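# Load a staple stick onto an open stapler's rail

## Task

Pick one staple stick out of the tray and seat it over the open stapler's rail, legs pointing downward, pressed fully down. The stapler must end up resting flat, straight on the table surface. Then release the stick and pull the grippers away.

## Robot and tools

Robot: two AgileX Piper arms, left_arm and right_arm. Each has six revolute joints (waist, shoulder, elbow, forearm roll, wrist pitch, wrist roll) and a two-finger parallel gripper with a wrist camera. Calibrated base positions in the scene frame: left_arm at (-0.031, +0.289, 0) m, right_arm at (-0.023, -0.323, 0) m. Both are turned only about 1 degree about z, and z is up in both.

Frames: the scene frame has its origin at table-top height, halfway between the two nominal bases. +x points out over the table, +z up, and left_arm sits on the +y side. The arm names do not match left and right in the images. Each arm's reported hand pose, its targets and its offsets all use that arm's own base frame. Fixed cameras and the table use the scene frame. A gripper's fingers point along its +z axis and close along its y axis. end_effector_position is the point between the finger pads, about 5 mm short of the tips.

execute_actions(actions, cameras): actions is a list of actions. Each action is a table of 1 to 15 rows, one row per 1/30 s step. If the table has fewer than 15 rows, the last row is held until 15 steps (0.5 s) have passed. Every row is a single list of 14 numbers, each in [-1, 1], covering both arms even if one stays still. The order is left dx, dy, dz, rx, ry, rz, opening, then the same seven for right. dx..rz are offsets, not poses. They are measured from the arm's Hand target at the start of that action, along that arm's base axes, and every row refers back to that same start. 1.0 equals 0.6 m of travel or 180 degrees. rx, ry, rz form one rotation vector, turning about the Hand target position. A translation longer than 1.0 may be shortened. Sending the same offset again moves the arm further. Six zeros mean hold or re-request the current Hand target. opening is absolute: +1 is fully open (0.070 m) and -1 is closed, and a full close takes at least about 1 s. An opening of 0 is a real command (half open), so to keep a gripper as it is, resend its present value. An empty list returns state and images only.

move(target, speed, blend, opening_speed, blocking, cameras): target is one 14-number row laid out as above, or a list of up to 15 such rows. Every row is an offset from the Hand targets at the start of the move, not from the row before it. The gripper follows a straight path, whole move limited to 10 s and at least 0.5 s. speed is in m/s, from 0.002 to 2.2 (default 0.25), with rotation capped at twice that in rad/s. Give one value, or one per target. blend in metres rounds the corners at intermediate targets. opening_speed is at least 0.2 per second on the -1..1 scale. blocking=false returns after about 0.5 s while the motion keeps running. Openings in the first row are sent when the move starts. Openings in later rows are sent on arrival there, and all arms pause until they settle. Paths do not avoid obstacles or the other arm, and the gripper lags behind the path, more so at speed. Do not route a path near an arm's own base, since that can flip its shoulder posture; go around it instead. The result adds a move: line giving the outcome (done, off_target, moving, held, fault) and any limits (paced = the pose was clipped, held = a check withheld steps). done means within 3 mm and 2 degrees. Neither done nor off_target tells you about contact.

wait(seconds 0 to 10) lets time pass while each arm holds its last command. stop brakes a running move. zoom_image(camera, region=[x0, y0, x1, y1]) crops the latest image from cam_low, cam_left_wrist or cam_right_wrist (all 896x504). The crop is at most 504x504 px, with (0, 0) at the top left. read_manual returns licence text only. finished_scene(scene = current scene number) ends the scene for good; the goal must still hold once the robot lets go.

Results: for each arm you get end_effector_position (m), end_effector_quat_wxyz (base frame), Hand target (the last commanded pose after clipping, which the next offsets start from), Tool commands, grip_measured (same scale as opening), Joint positions (the last one is the finger opening in m), and Joint torques (noisy, offset, include gravity). Reported poses can be off by a few cm.

Control notes: each step, the commanded orientation is clipped to within 32 degrees of the measured one. Grippers often come to rest short of the target. Any new command, even all zeros, asks for the target again, and if a gap remains, send it as an extra offset. An arm blocked by an object keeps pressing, so to stop pressing, command a target back behind the gripper. To grip, command an opening about 0.05 below the grip_measured reading at first contact for full force (about 20 N per pad). Use less for a gentler hold. Parts thinner than about 2 mm are held more weakly.

Avoid: fast contact (impact grows with speed and with how far the target lies past the contact point); dropping parts or releasing them while they move; knocking anything off the table (an object left off the table fails the task). Avoid contact or squeezing between the two arms, including closing one gripper on the other's fingers; this can end the scene. The clearance check does not always prevent it. Contact torque at the joint limits (21.8 N m for waist, shoulder and elbow; 7.6 N m for the wrist joints, whose motors give only about 4 N m) causes a 10 s fault stop. Held load, outstretched poses and pushing into unreachable poses heat the motors. MOTOR HOT appears at 65 °C, and at 80 °C that arm goes limp and falls. Loose objects may occasionally get a small external push.

Each tool is called after "Emit:" by a JSON object that holds its "api" and its "payload".

## Session

Emit:
{"api": "execute_actions", "payload": {"actions": []}}

Scene clock: 0.00 s.
left_arm: end_effector_position=(+0.5946, -0.0171, +0.2590) grip_measured=+1.00 end_effector_quat_wxyz=(+0.443, +0.037, +0.863, -0.240) | right_arm: end_effector_position=(+0.2315, +0.0766, +0.1053) grip_measured=+1.00 end_effector_quat_wxyz=(-0.015, -0.195, +0.981, +0.012)
Joint positions: left_arm=[0.189 2.15 -2.095 -0.844 0.885 0.579 0.07] | right_arm=[0.295 1.475 -0.974 0.03 1.184 -0.109 0.07]
Joint torques (N m): no reading
Hand target: left_arm +0.5946, -0.0171, +0.2590; +0.443, +0.037, +0.863, -0.240 | right_arm +0.2315, +0.0766, +0.1053; -0.015, -0.195, +0.981, +0.012
Tool commands: left_gripper/opening=+1.0 right_gripper/opening=+1.0

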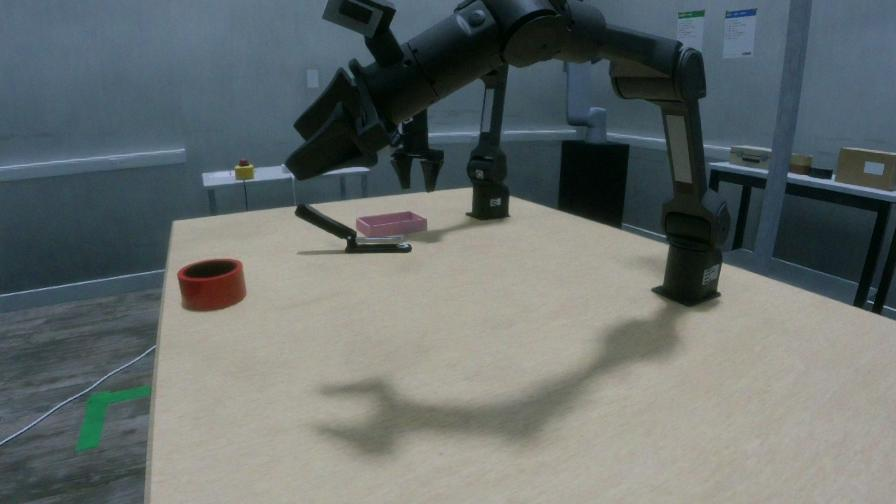

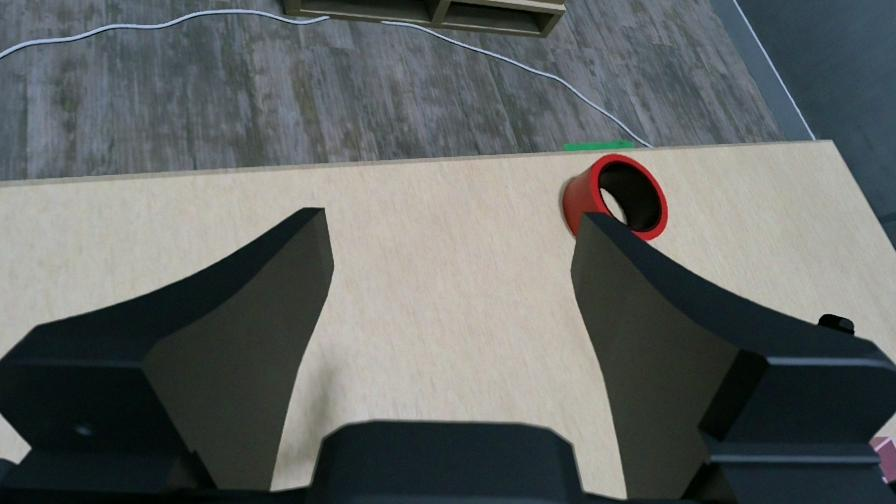

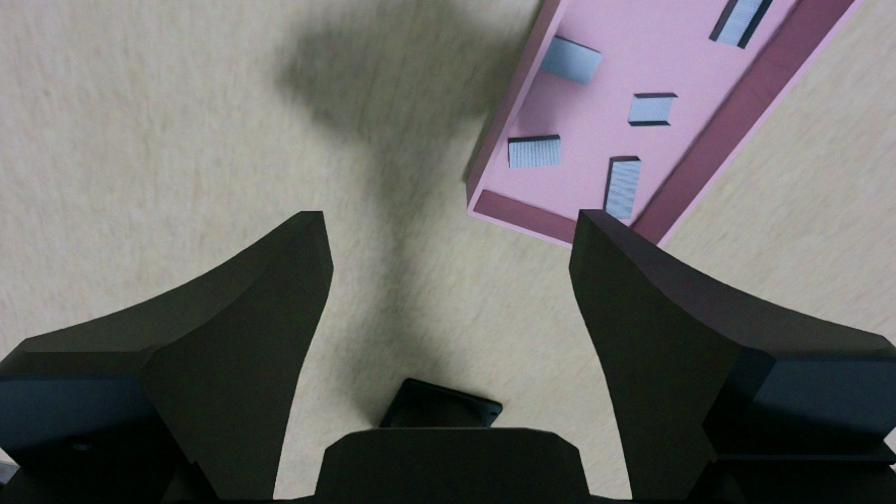

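Emit:
{"api": "move", "payload": {"target": [-0.5,0.25,0,0,0,0,1,0.114,0.1,0.25,0,0,0,1], "cameras": ["all"]}}

Scene clock: 40.10 s.
left_arm: end_effector_position=(+0.2948, +0.1325, +0.2587) grip_measured=+1.00 end_effector_quat_wxyz=(+0.467, -0.021, +0.873, -0.139) | right_arm: end_effector_position=(+0.3003, +0.1366, +0.2558) grip_measured=+1.00 end_effector_quat_wxyz=(+0.217, -0.186, +0.956, +0.062)
Joint positions: left_arm=[1.016 1.309 -1.013 -1.054 1.217 1.289 0.07] | right_arm=[0.408 1.384 -1.399 0.03 1.219 0.02 0.07]
Joint torques (N m): left_arm=[-0.51 -1.41 -6.55 -0.99 0.01 0.19] | right_arm=[0.95 -2.54 -3.08 0.15 -0.26 0.01]
Hand target: left_arm +0.2946, +0.1329, +0.2590; +0.443, +0.037, +0.863, -0.240 | right_arm +0.2999, +0.1366, +0.2553; -0.015, -0.195, +0.981, +0.012
Off the commanded pose: left_arm 0.000 m, 14 deg | right_arm 0.001 m, 27 deg.
joint sent to its limit (left arm) — joint 5 (wrist pitch), upper limit. The joint targets are off in orientation, not in position.
joint sent to its limit (right arm) — joint 5 (wrist pitch), upper limit. The joint targets are off in orientation, not in position.
move: off_target (left_arm, right_arm)

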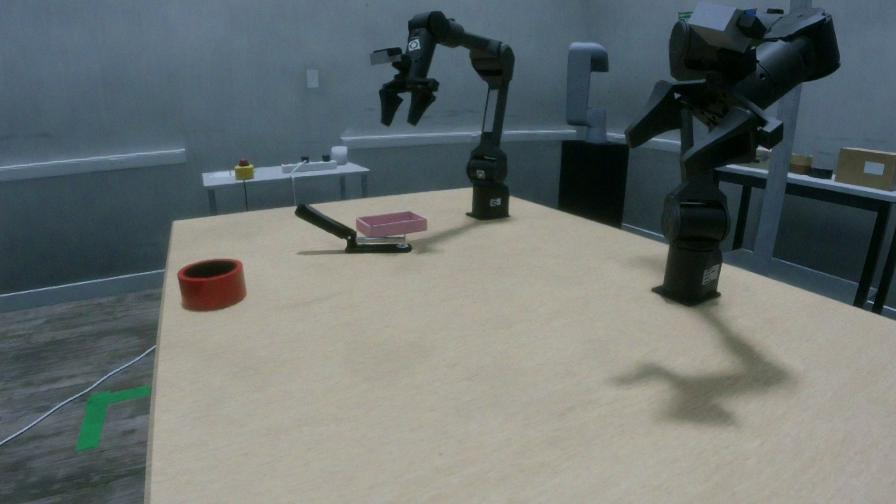

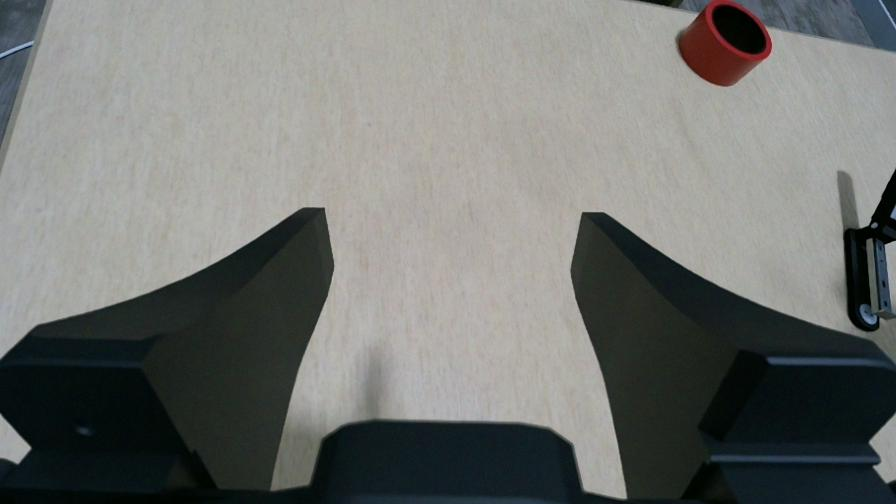

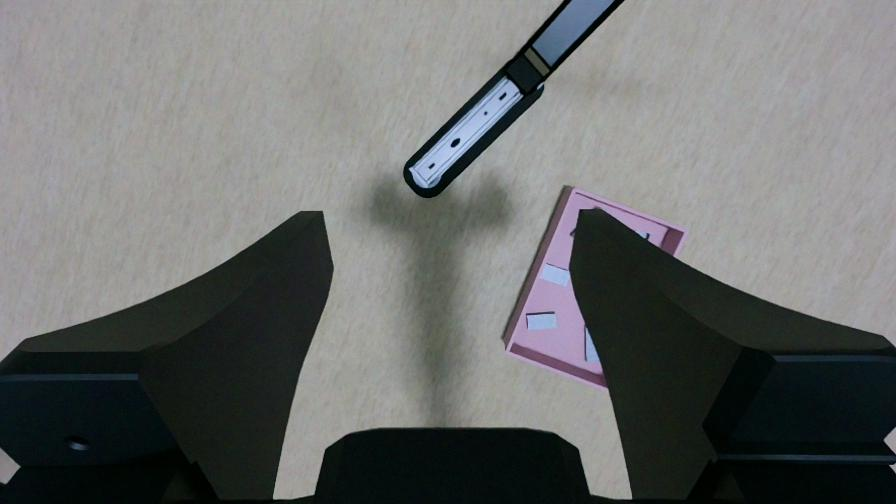

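Emit:
{"api": "zoom_image", "payload": {"camera": "cam_right_wrist", "region": [390, 0, 640, 210]}}

Emit:
{"api": "zoom_image", "payload": {"camera": "cam_right_wrist", "region": [480, 170, 700, 400]}}

Emit:
{"api": "zoom_image", "payload": {"camera": "cam_low", "region": [280, 190, 450, 270]}}

Scaled by 2.016.

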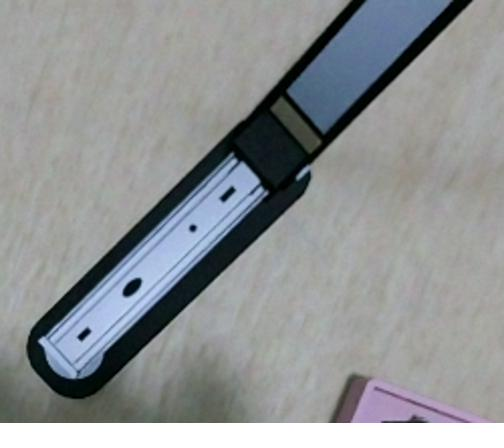

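Scaled by 2.191.

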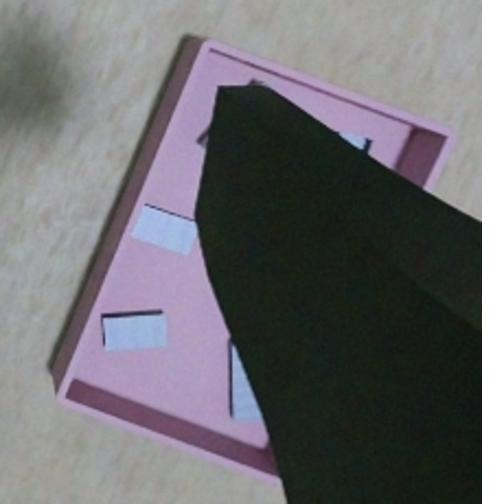

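Scaled by 2.965.

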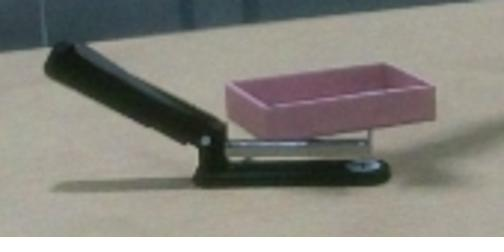

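Emit:
{"api": "move", "payload": {"target": [0,0,0,0,0,0,1,0.102,-0.168,-0.2255,0,0,0,1], "cameras": ["cam_right_wrist"]}}

Emit:
{"api": "zoom_image", "payload": {"camera": "cam_right_wrist", "region": [300, 100, 700, 420]}}

Scene clock: 80.73 s.
left_arm: end_effector_position=(+0.2951, +0.1325, +0.2585) grip_measured=+1.00 end_effector_quat_wxyz=(+0.467, -0.021, +0.873, -0.139) | right_arm: end_effector_position=(+0.3609, +0.0351, +0.1191) grip_measured=+1.00 end_effector_quat_wxyz=(+0.035, -0.194, +0.980, +0.006)
Joint positions: left_arm=[1.015 1.311 -1.014 -1.054 1.217 1.289 0.07] | right_arm=[0.085 1.797 -1.425 0.021 1.219 -0.312 0.07]
Joint torques (N m): left_arm=[1.04 -3.39 -5.85 -0.78 -0.15 0.44] | right_arm=[1.39 -6.16 -4.28 0.16 0.31 0.08]
Hand target: left_arm +0.2946, +0.1329, +0.2590; +0.443, +0.036, +0.863, -0.240 | right_arm +0.3611, +0.0358, +0.1201; -0.015, -0.195, +0.981, +0.012
Off the commanded pose: left_arm 0.001 m, 14 deg | right_arm 0.001 m, 6 deg.
joint read past its limit (right arm) — joint 5 (wrist pitch), upper limit.
joint sent to its limit (left arm) — joint 5 (wrist pitch), upper limit. The joint targets are off in orientation, not in position.
joint sent to its limit (right arm) — joint 5 (wrist pitch), upper limit. The joint targets are off in orientation, not in position.
move: off_target (left_arm, right_arm)
Images, in order (width x height): cam_right_wrist 896x504.

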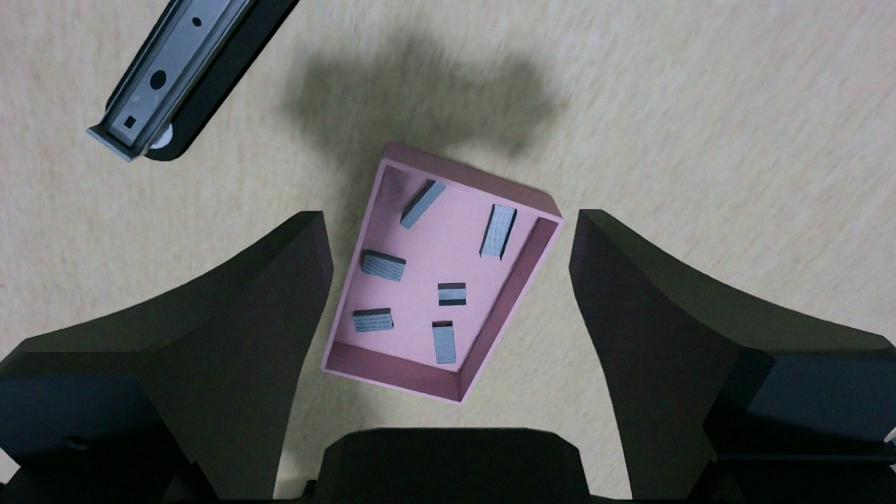

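Scaled by 1.260.

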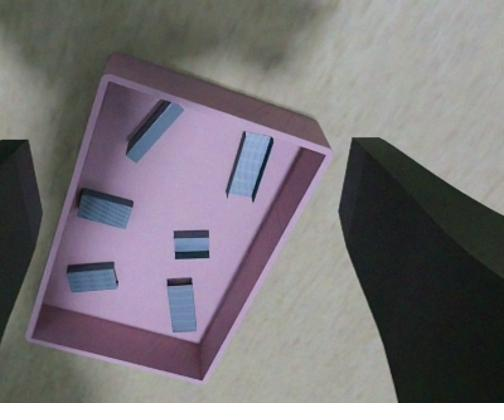

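Emit:
{"api": "zoom_image", "payload": {"camera": "cam_right_wrist", "region": [350, 160, 550, 380]}}

Emit:
{"api": "zoom_image", "payload": {"camera": "cam_right_wrist", "region": [430, 280, 480, 370]}}

Emit:
{"api": "zoom_image", "payload": {"camera": "cam_right_wrist", "region": [475, 190, 535, 270]}}

Emit:
{"api": "zoom_image", "payload": {"camera": "cam_right_wrist", "region": [80, 0, 300, 180]}}

Scaled by 2.291.

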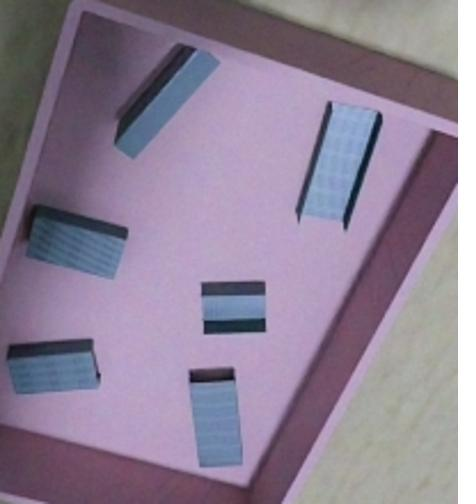

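Scaled by 5.600.

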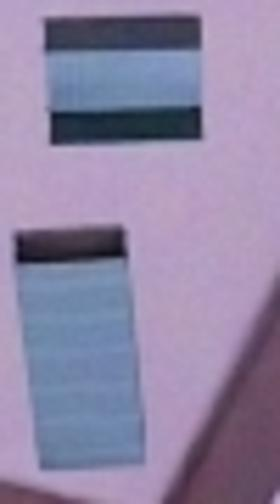

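Scaled by 6.300.

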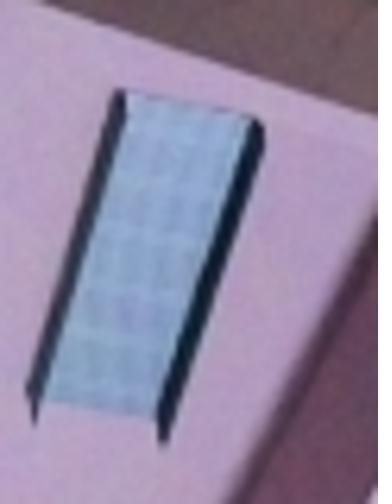

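Scaled by 2.291.

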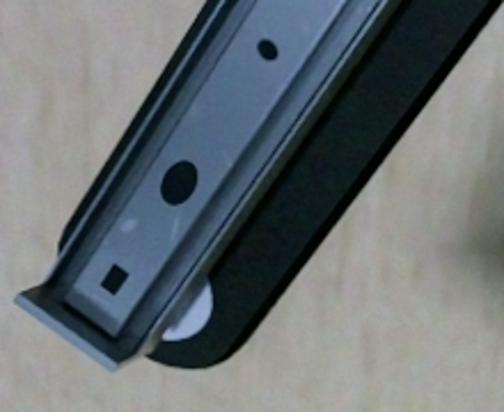

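Emit:
{"api": "move", "payload": {"target": [0,0,0,0,0,0,1,-0.215,-0.088,-0.075,0,0,0.048,0], "cameras": ["cam_right_wrist"]}}

Emit:
{"api": "zoom_image", "payload": {"camera": "cam_right_wrist", "region": [330, 50, 580, 260]}}

Scene clock: 148.07 s.
left_arm: end_effector_position=(+0.2951, +0.1325, +0.2585) grip_measured=+1.00 end_effector_quat_wxyz=(+0.467, -0.021, +0.873, -0.139) | right_arm: end_effector_position=(+0.2314, -0.0174, +0.0749) grip_measured=+0.00 end_effector_quat_wxyz=(-0.016, -0.268, +0.963, +0.011)
Joint positions: left_arm=[1.015 1.311 -1.014 -1.054 1.217 1.289 0.07] | right_arm=[-0.084 1.487 -0.855 0.011 1.064 -0.631 0.035]
Joint torques (N m): left_arm=[-0.04 -2.37 -6.15 -0.81 -0.12 0.33] | right_arm=[1.31 -2.69 -3.82 0.15 -0.1 0.05]
Hand target: left_arm +0.2946, +0.1329, +0.2590; +0.443, +0.037, +0.863, -0.240 | right_arm +0.2321, -0.0170, +0.0750; -0.016, -0.268, +0.963, +0.011
Off the commanded pose: left_arm 0.001 m, 14 deg | right_arm 0.001 m, 0 deg.
joint sent to its limit (left arm) — joint 5 (wrist pitch), upper limit. The joint targets are off in orientation, not in position.
move: off_target (left_arm)
Images, in order (width x height): cam_right_wrist 896x504.

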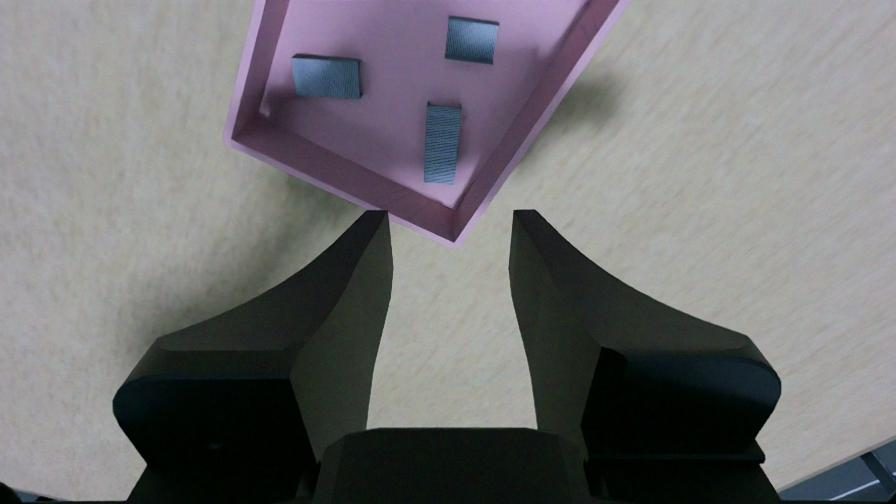

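Scaled by 2.016.

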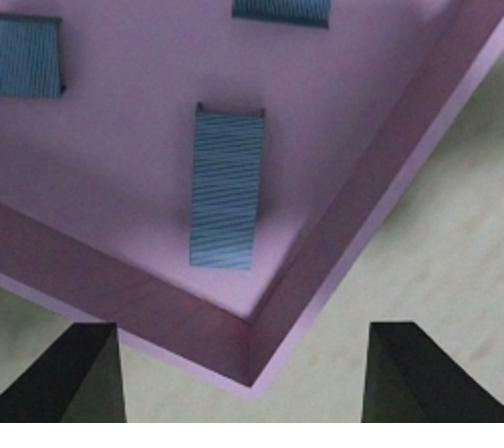

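Emit:
{"api": "move", "payload": {"target": [0,0,0,0,0,0,1,0.0102,0.0138,-0.075,0,0,-0.027,-0.45], "cameras": ["cam_right_wrist"]}}

Emit:
{"api": "zoom_image", "payload": {"camera": "cam_right_wrist", "region": [330, 80, 580, 290]}}

Emit:
{"api": "zoom_image", "payload": {"camera": "cam_low", "region": [280, 170, 480, 270]}}

Scene clock: 180.77 s.
left_arm: end_effector_position=(+0.2951, +0.1325, +0.2585) grip_measured=+1.00 end_effector_quat_wxyz=(+0.467, -0.021, +0.873, -0.139) | right_arm: end_effector_position=(+0.2379, -0.0089, +0.0295) grip_measured=-0.45 end_effector_quat_wxyz=(-0.016, -0.226, +0.974, +0.012)
Joint positions: left_arm=[1.015 1.311 -1.014 -1.054 1.217 1.289 0.07] | right_arm=[-0.05 1.6 -0.771 0.018 0.868 -0.519 0.019]
Joint torques (N m): left_arm=[0.2 -2.2 -5.87 -0.96 -0.08 0.31] | right_arm=[1.11 -4.22 -2.78 0.09 0.05 -0.06]
Hand target: left_arm +0.2946, +0.1329, +0.2590; +0.443, +0.037, +0.863, -0.240 | right_arm +0.2382, -0.0087, +0.0300; -0.015, -0.227, +0.974, +0.012
Off the commanded pose: left_arm 0.001 m, 14 deg | right_arm 0.001 m, 0 deg.
joint sent to its limit (left arm) — joint 5 (wrist pitch), upper limit. The joint targets are off in orientation, not in position.
move: off_target (left_arm)
Images, in order (width x height): cam_right_wrist 896x504.

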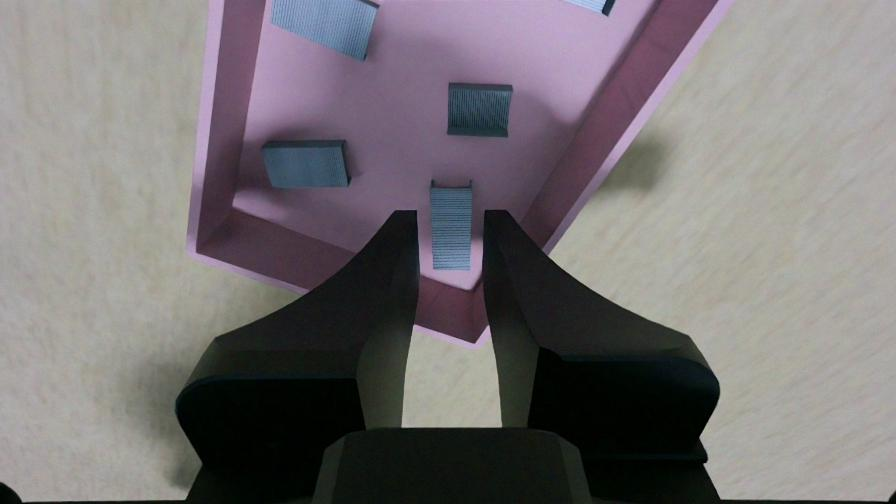

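Scaled by 2.016.

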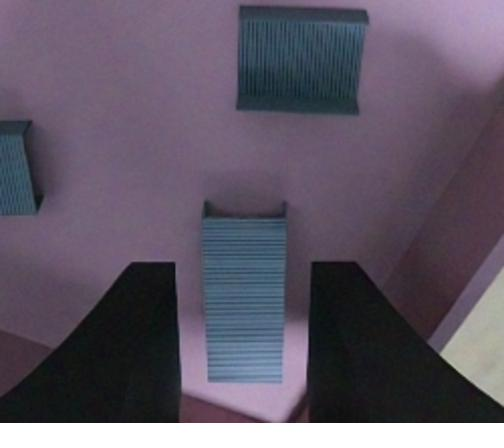

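This scene's latest camera images include none from cam_low. They are from: cam_right_wrist. cam_low's image comes with the result of a call that names it in "cameras".

Emit:
{"api": "move", "payload": {"target": [0,0,0,0,0,0,1,0,0,-0.03,0,0,0,-0.45], "cameras": ["all"], "speed": 0.08}}

Emit:
{"api": "zoom_image", "payload": {"camera": "cam_right_wrist", "region": [330, 130, 580, 340]}}

Emit:
{"api": "zoom_image", "payload": {"camera": "cam_low", "region": [280, 170, 480, 270]}}

Scene clock: 195.77 s.
left_arm: end_effector_position=(+0.2951, +0.1325, +0.2585) grip_measured=+1.00 end_effector_quat_wxyz=(+0.467, -0.021, +0.873, -0.139) | right_arm: end_effector_position=(+0.2384, -0.0088, +0.0121) grip_measured=-0.45 end_effector_quat_wxyz=(-0.015, -0.227, +0.974, +0.012)
Joint positions: left_arm=[1.015 1.311 -1.014 -1.054 1.217 1.289 0.07] | right_arm=[-0.05 1.644 -0.738 0.02 0.787 -0.522 0.019]
Joint torques (N m): left_arm=[0.16 -2.69 -6.02 -0.83 -0.06 0.45] | right_arm=[-0.12 -3.55 -2.22 0.17 0.09 -0.1]
Hand target: left_arm +0.2946, +0.1329, +0.2590; +0.443, +0.037, +0.863, -0.240 | right_arm +0.2382, -0.0087, +0.0120; -0.015, -0.227, +0.974, +0.012
Off the commanded pose: left_arm 0.001 m, 14 deg | right_arm 0.000 m, 0 deg.
joint sent to its limit (left arm) — joint 5 (wrist pitch), upper limit. The joint targets are off in orientation, not in position.
move: off_target (left_arm)

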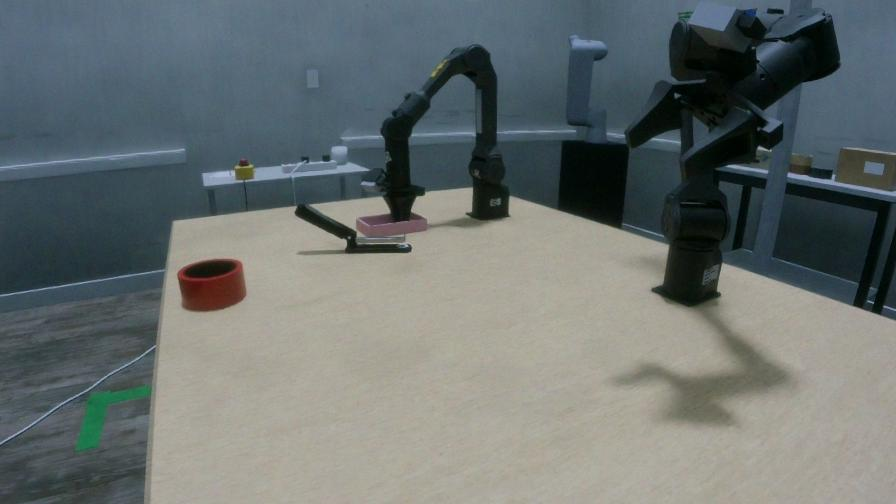

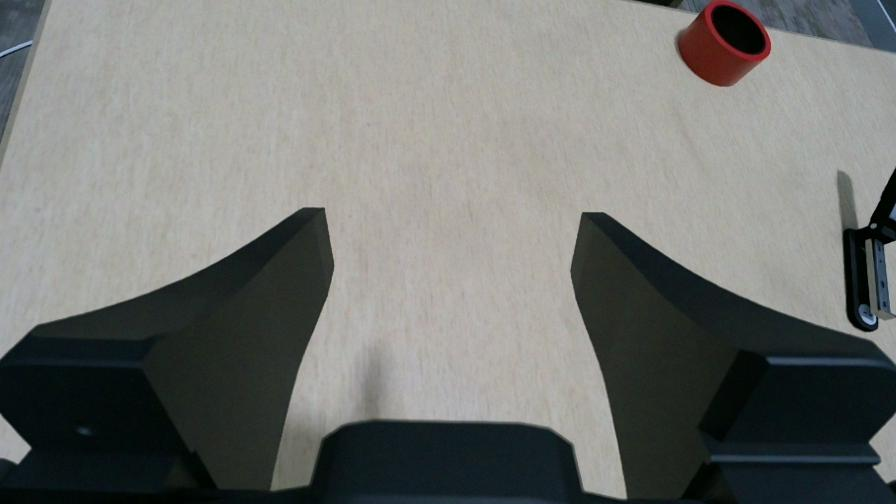

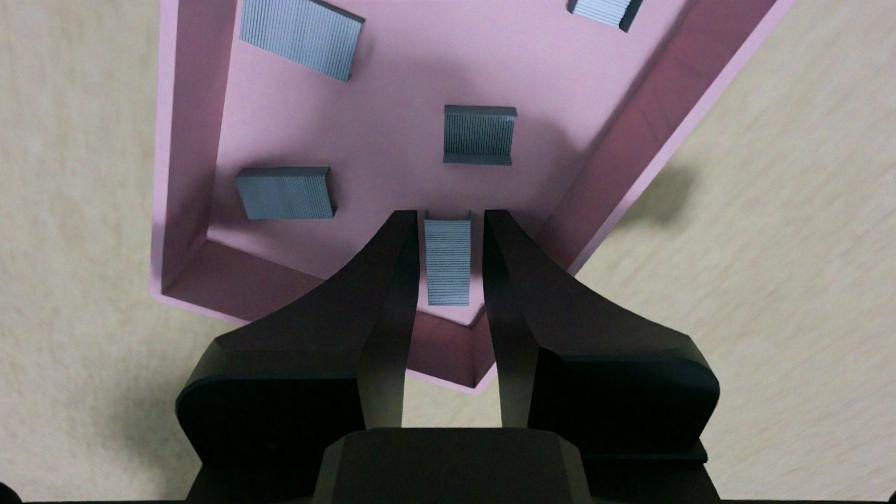

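Scaled by 2.016.

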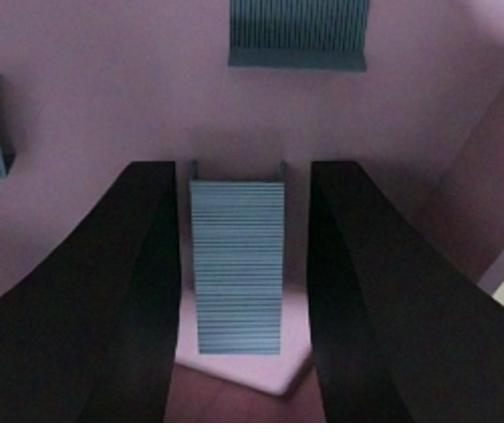

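Scaled by 2.520.

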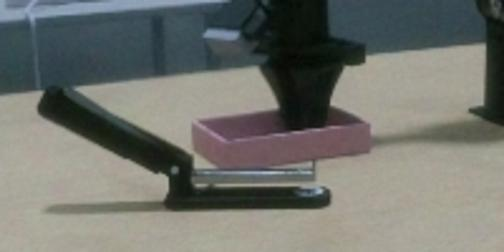

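Emit:
{"api": "move", "payload": {"target": [0,0,0,0,0,0,1,0,0,0,0,0,0,-0.72], "opening_speed": 0.3}}

Emit:
{"api": "move", "payload": {"target": [0,0,0,0,0,0,1,0,0,0.09,0,0,0,-0.72], "speed": 0.08, "cameras": ["cam_right_wrist","cam_low"]}}

Emit:
{"api": "zoom_image", "payload": {"camera": "cam_right_wrist", "region": [380, 170, 520, 310]}}

Emit:
{"api": "zoom_image", "payload": {"camera": "cam_low", "region": [350, 170, 450, 250]}}

Scene clock: 223.80 s.
left_arm: end_effector_position=(+0.2951, +0.1325, +0.2585) grip_measured=+1.00 end_effector_quat_wxyz=(+0.467, -0.021, +0.873, -0.139) | right_arm: end_effector_position=(+0.2384, -0.0088, +0.0121) grip_measured=-0.62 end_effector_quat_wxyz=(-0.015, -0.227, +0.974, +0.012)
Joint positions: left_arm=[1.015 1.311 -1.014 -1.054 1.217 1.289 0.07] | right_arm=[-0.05 1.644 -0.738 0.02 0.787 -0.522 0.013]
Joint torques (N m): left_arm=[0.06 -2.03 -6.36 -0.99 0 0.43] | right_arm=[-0.21 -4.52 -2.37 0.09 0.01 -0.05]
Hand target: left_arm +0.2946, +0.1329, +0.2590; +0.443, +0.037, +0.863, -0.240 | right_arm +0.2382, -0.0087, +0.0120; -0.015, -0.227, +0.974, +0.012
Off the commanded pose: left_arm 0.001 m, 14 deg | right_arm 0.000 m, 0 deg.
joint sent to its limit (left arm) — joint 5 (wrist pitch), upper limit. The joint targets are off in orientation, not in position.
move: off_target (left_arm)

Scene clock: 224.80 s.
left_arm: end_effector_position=(+0.2951, +0.1325, +0.2585) grip_measured=+1.00 end_effector_quat_wxyz=(+0.467, -0.021, +0.873, -0.139) | right_arm: end_effector_position=(+0.2386, -0.0087, +0.0666) grip_measured=-0.62 end_effector_quat_wxyz=(-0.014, -0.227, +0.974, +0.012)
Joint positions: left_arm=[1.015 1.311 -1.014 -1.054 1.217 1.289 0.07] | right_arm=[-0.05 1.521 -0.855 0.017 1.026 -0.517 0.013]
Joint torques (N m): left_arm=[0.54 -2.99 -5.51 -0.73 0.02 0.34] | right_arm=[-0.01 -3.29 -2.81 -0.14 -0.11 0.04]
Hand target: left_arm +0.2946, +0.1329, +0.2590; +0.443, +0.037, +0.863, -0.240 | right_arm +0.2382, -0.0087, +0.0660; -0.015, -0.227, +0.974, +0.012
Off the commanded pose: left_arm 0.001 m, 14 deg | right_arm 0.001 m, 0 deg.
joint sent to its limit (left arm) — joint 5 (wrist pitch), upper limit. The joint targets are off in orientation, not in position.
move: off_target (left_arm)
Images, in order (width x height): cam_low 896x504, cam_right_wrist 896x504.

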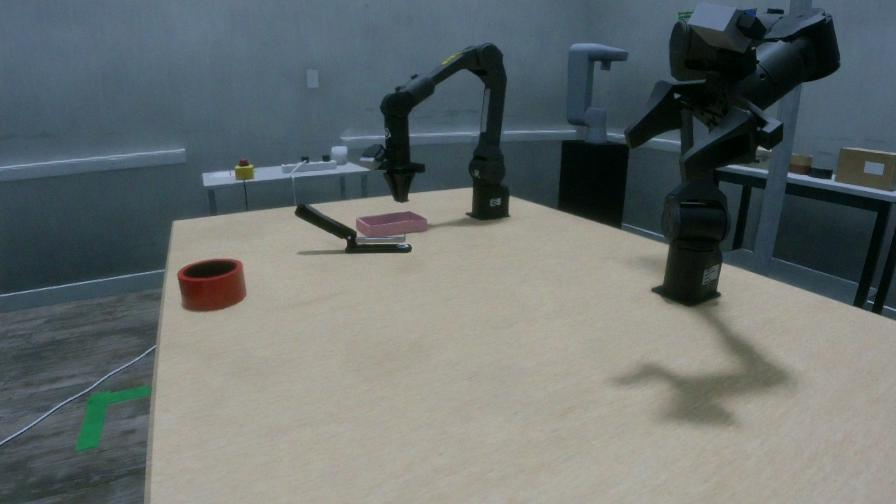

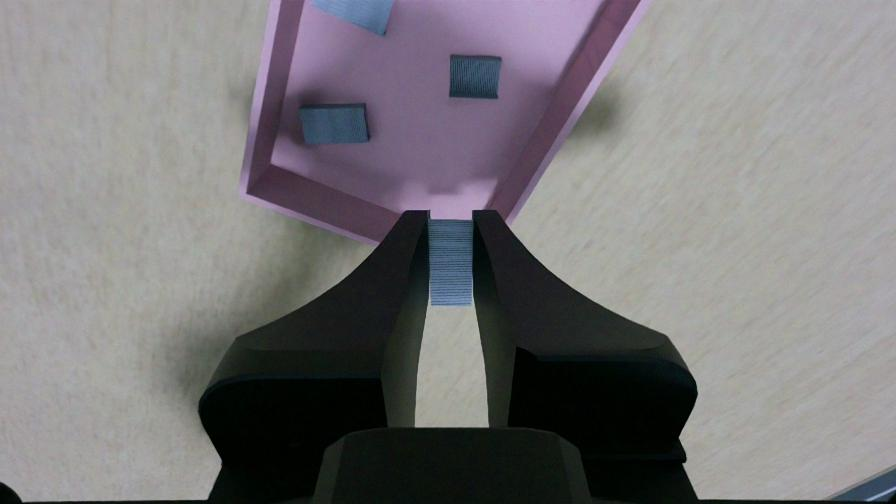

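Scaled by 3.600.

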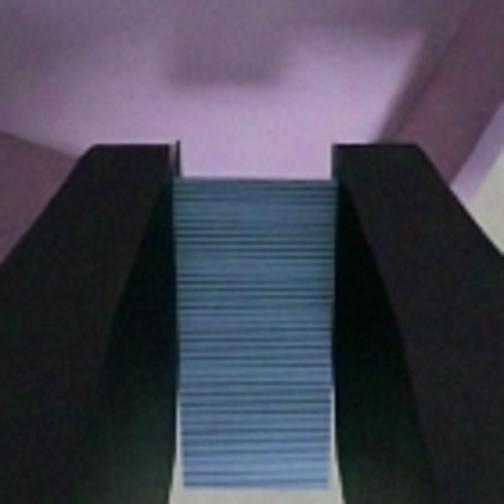

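Scaled by 5.040.

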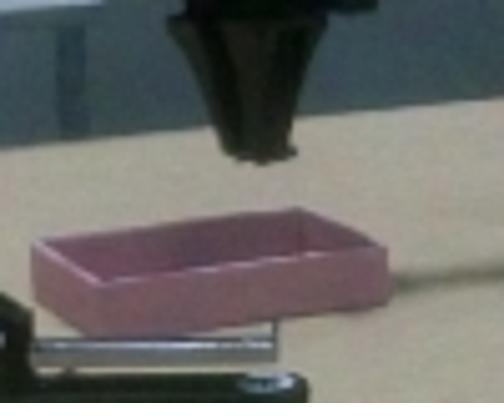

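Emit:
{"api": "move", "payload": {"target": [0,0,0,0,0,0,1,0.178,0.27,0.04,0,0,-0.269,-0.72], "speed": 0.15, "cameras": ["cam_right_wrist","cam_low"]}}

Emit:
{"api": "zoom_image", "payload": {"camera": "cam_right_wrist", "region": [330, 0, 580, 250]}}

Emit:
{"api": "zoom_image", "payload": {"camera": "cam_low", "region": [290, 170, 450, 270]}}

Scene clock: 262.53 s.
left_arm: end_effector_position=(+0.2952, +0.1325, +0.2586) grip_measured=+1.00 end_effector_quat_wxyz=(+0.467, -0.021, +0.873, -0.140) | right_arm: end_effector_position=(+0.3452, +0.1536, +0.0901) grip_measured=-0.62 end_effector_quat_wxyz=(-0.007, +0.193, +0.981, +0.019)
Joint positions: left_arm=[1.015 1.311 -1.014 -1.055 1.217 1.289 0.07] | right_arm=[0.396 1.918 -1.487 0.041 1.219 0.77 0.013]
Joint torques (N m): left_arm=[0.92 -3.18 -5.33 -0.8 0.08 0.14] | right_arm=[0.54 -6.3 -3.02 -0.24 0.02 -0.07]
Hand target: left_arm +0.2946, +0.1329, +0.2590; +0.443, +0.037, +0.863, -0.240 | right_arm +0.3450, +0.1533, +0.0901; -0.009, +0.192, +0.981, +0.017
Off the commanded pose: left_arm 0.001 m, 14 deg | right_arm 0.000 m, 0 deg.
joint sent to its limit (left arm) — joint 5 (wrist pitch), upper limit. The joint targets are off in orientation, not in position.
joint sent to its limit (right arm) — joint 5 (wrist pitch), upper limit. The joint targets still meet the commanded pose.
move: off_target (left_arm)
Images, in order (width x height): cam_low 896x504, cam_right_wrist 896x504.

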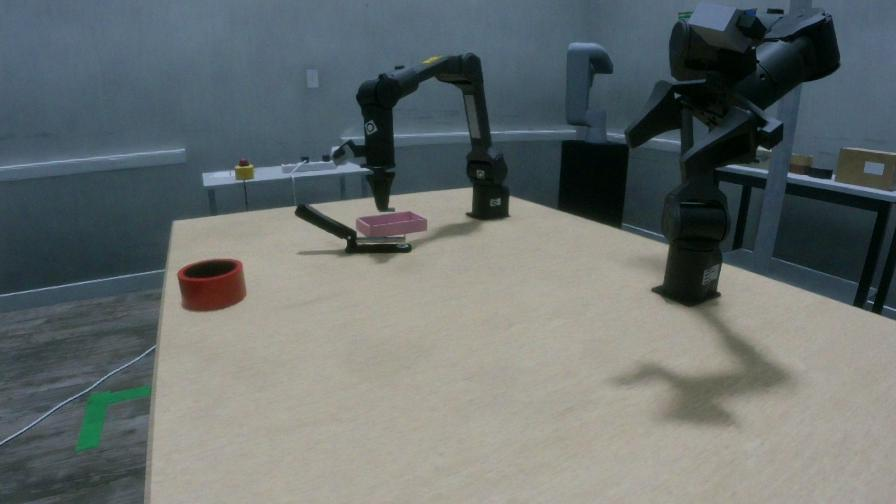

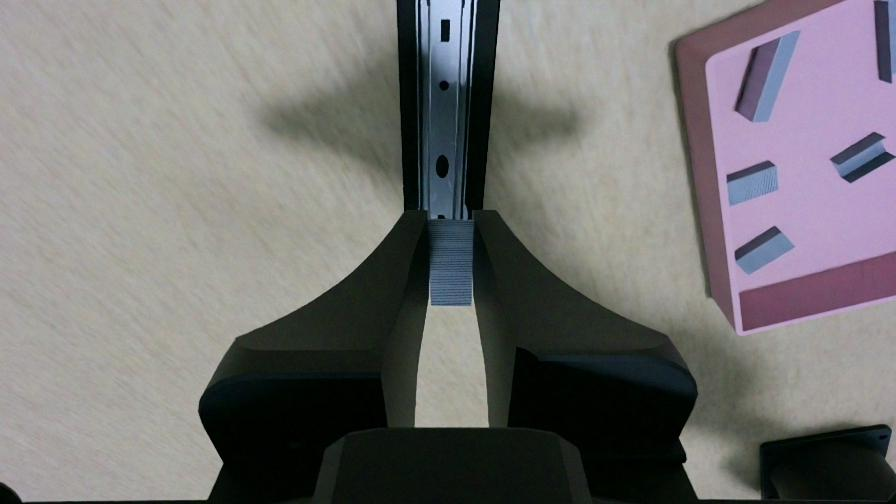

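Scaled by 2.016.

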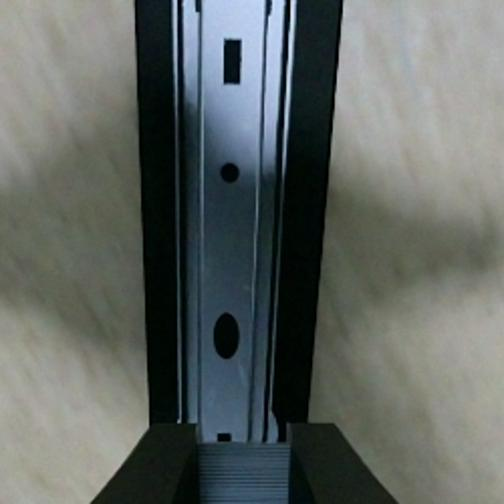

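Scaled by 3.150.

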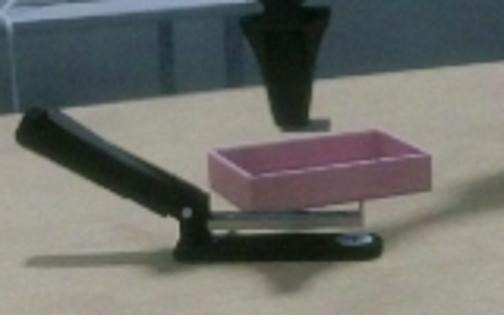

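Emit:
{"api": "zoom_image", "payload": {"camera": "cam_right_wrist", "region": [390, 130, 510, 230]}}

Emit:
{"api": "zoom_image", "payload": {"camera": "cam_right_wrist", "region": [390, 0, 510, 100]}}

Emit:
{"api": "zoom_image", "payload": {"camera": "cam_low", "region": [340, 220, 420, 260]}}

Scaled by 4.200.

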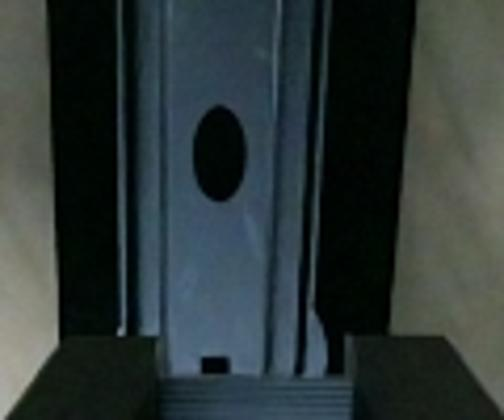

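Scaled by 4.200.

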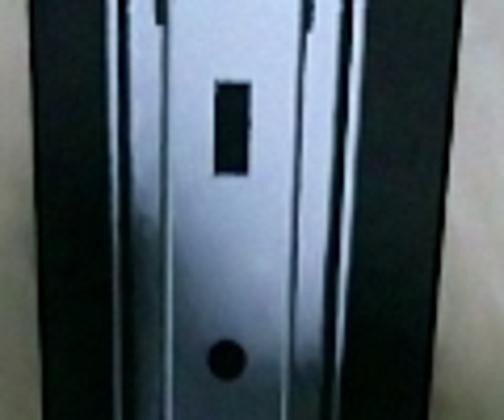

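Scaled by 6.300.

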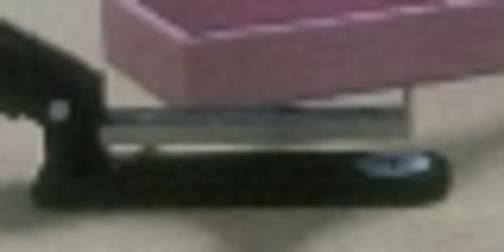

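Emit:
{"api": "move", "payload": {"target": [0,0,0,0,0,0,1,0.0028,0.007,-0.04,-0.0124,-0.002,0,-0.72], "speed": 0.1, "cameras": ["cam_right_wrist","cam_low"]}}

Emit:
{"api": "zoom_image", "payload": {"camera": "cam_right_wrist", "region": [390, 130, 510, 230]}}

Emit:
{"api": "zoom_image", "payload": {"camera": "cam_low", "region": [340, 190, 430, 260]}}

Scene clock: 315.87 s.
left_arm: end_effector_position=(+0.2952, +0.1325, +0.2586) grip_measured=+1.00 end_effector_quat_wxyz=(+0.467, -0.021, +0.873, -0.140) | right_arm: end_effector_position=(+0.3468, +0.1575, +0.0661) grip_measured=-0.62 end_effector_quat_wxyz=(-0.002, +0.193, +0.981, -0.002)
Joint positions: left_arm=[1.015 1.311 -1.014 -1.055 1.217 1.289 0.07] | right_arm=[0.426 1.964 -1.461 0 1.16 0.814 0.013]
Joint torques (N m): left_arm=[-0.1 -2.78 -5.88 -0.96 0.06 0.27] | right_arm=[1.36 -6.59 -3.04 -0.18 0.04 -0.06]
Hand target: left_arm +0.2946, +0.1329, +0.2590; +0.443, +0.037, +0.863, -0.240 | right_arm +0.3467, +0.1575, +0.0661; -0.002, +0.193, +0.981, -0.002
Off the commanded pose: left_arm 0.001 m, 14 deg | right_arm 0.000 m, 0 deg.
joint sent to its limit (left arm) — joint 5 (wrist pitch), upper limit. The joint targets are off in orientation, not in position.
move: off_target (left_arm)
Images, in order (width x height): cam_low 896x504, cam_right_wrist 896x504.

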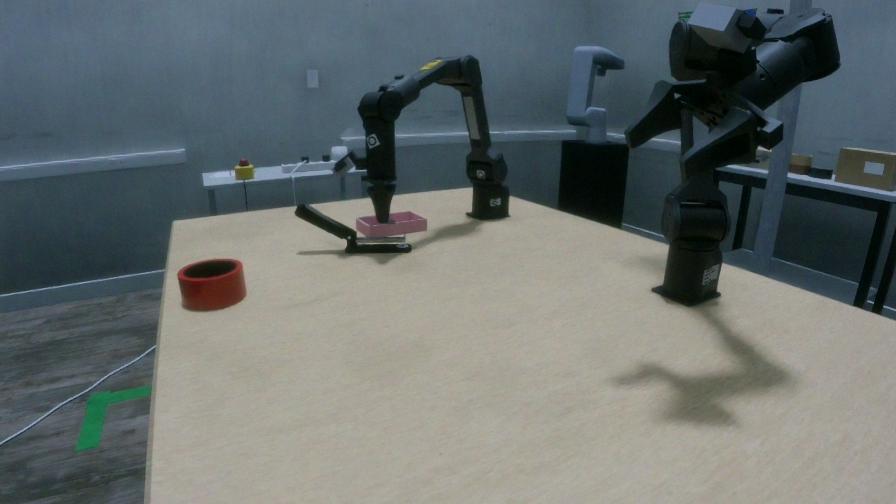

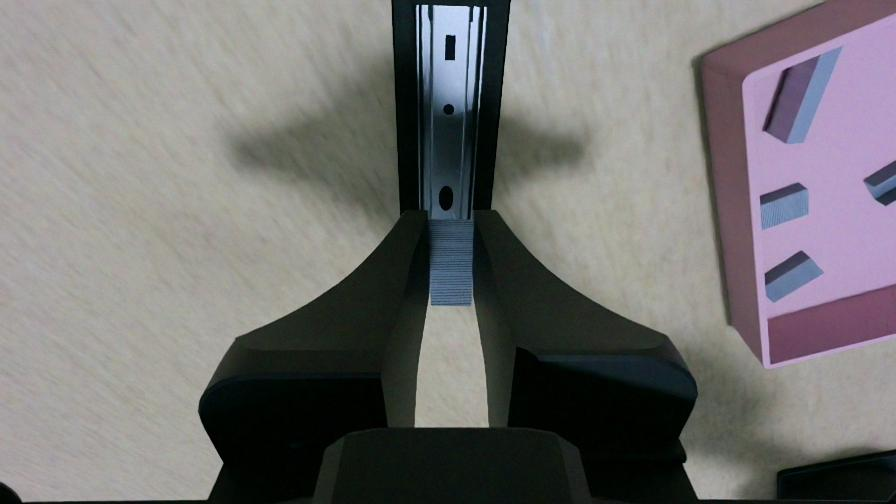

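Scaled by 4.200.

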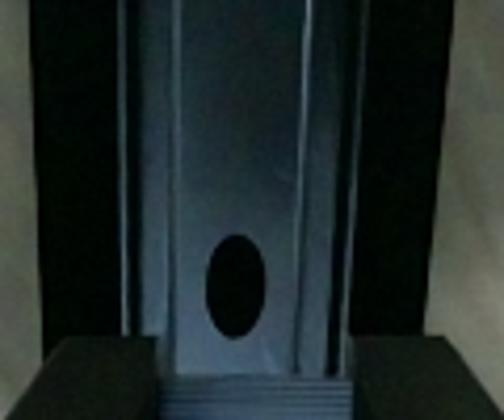

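Scaled by 5.600.

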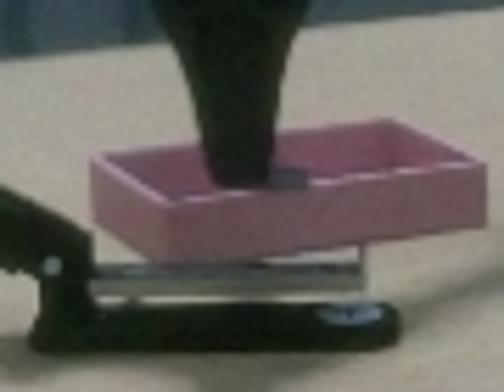

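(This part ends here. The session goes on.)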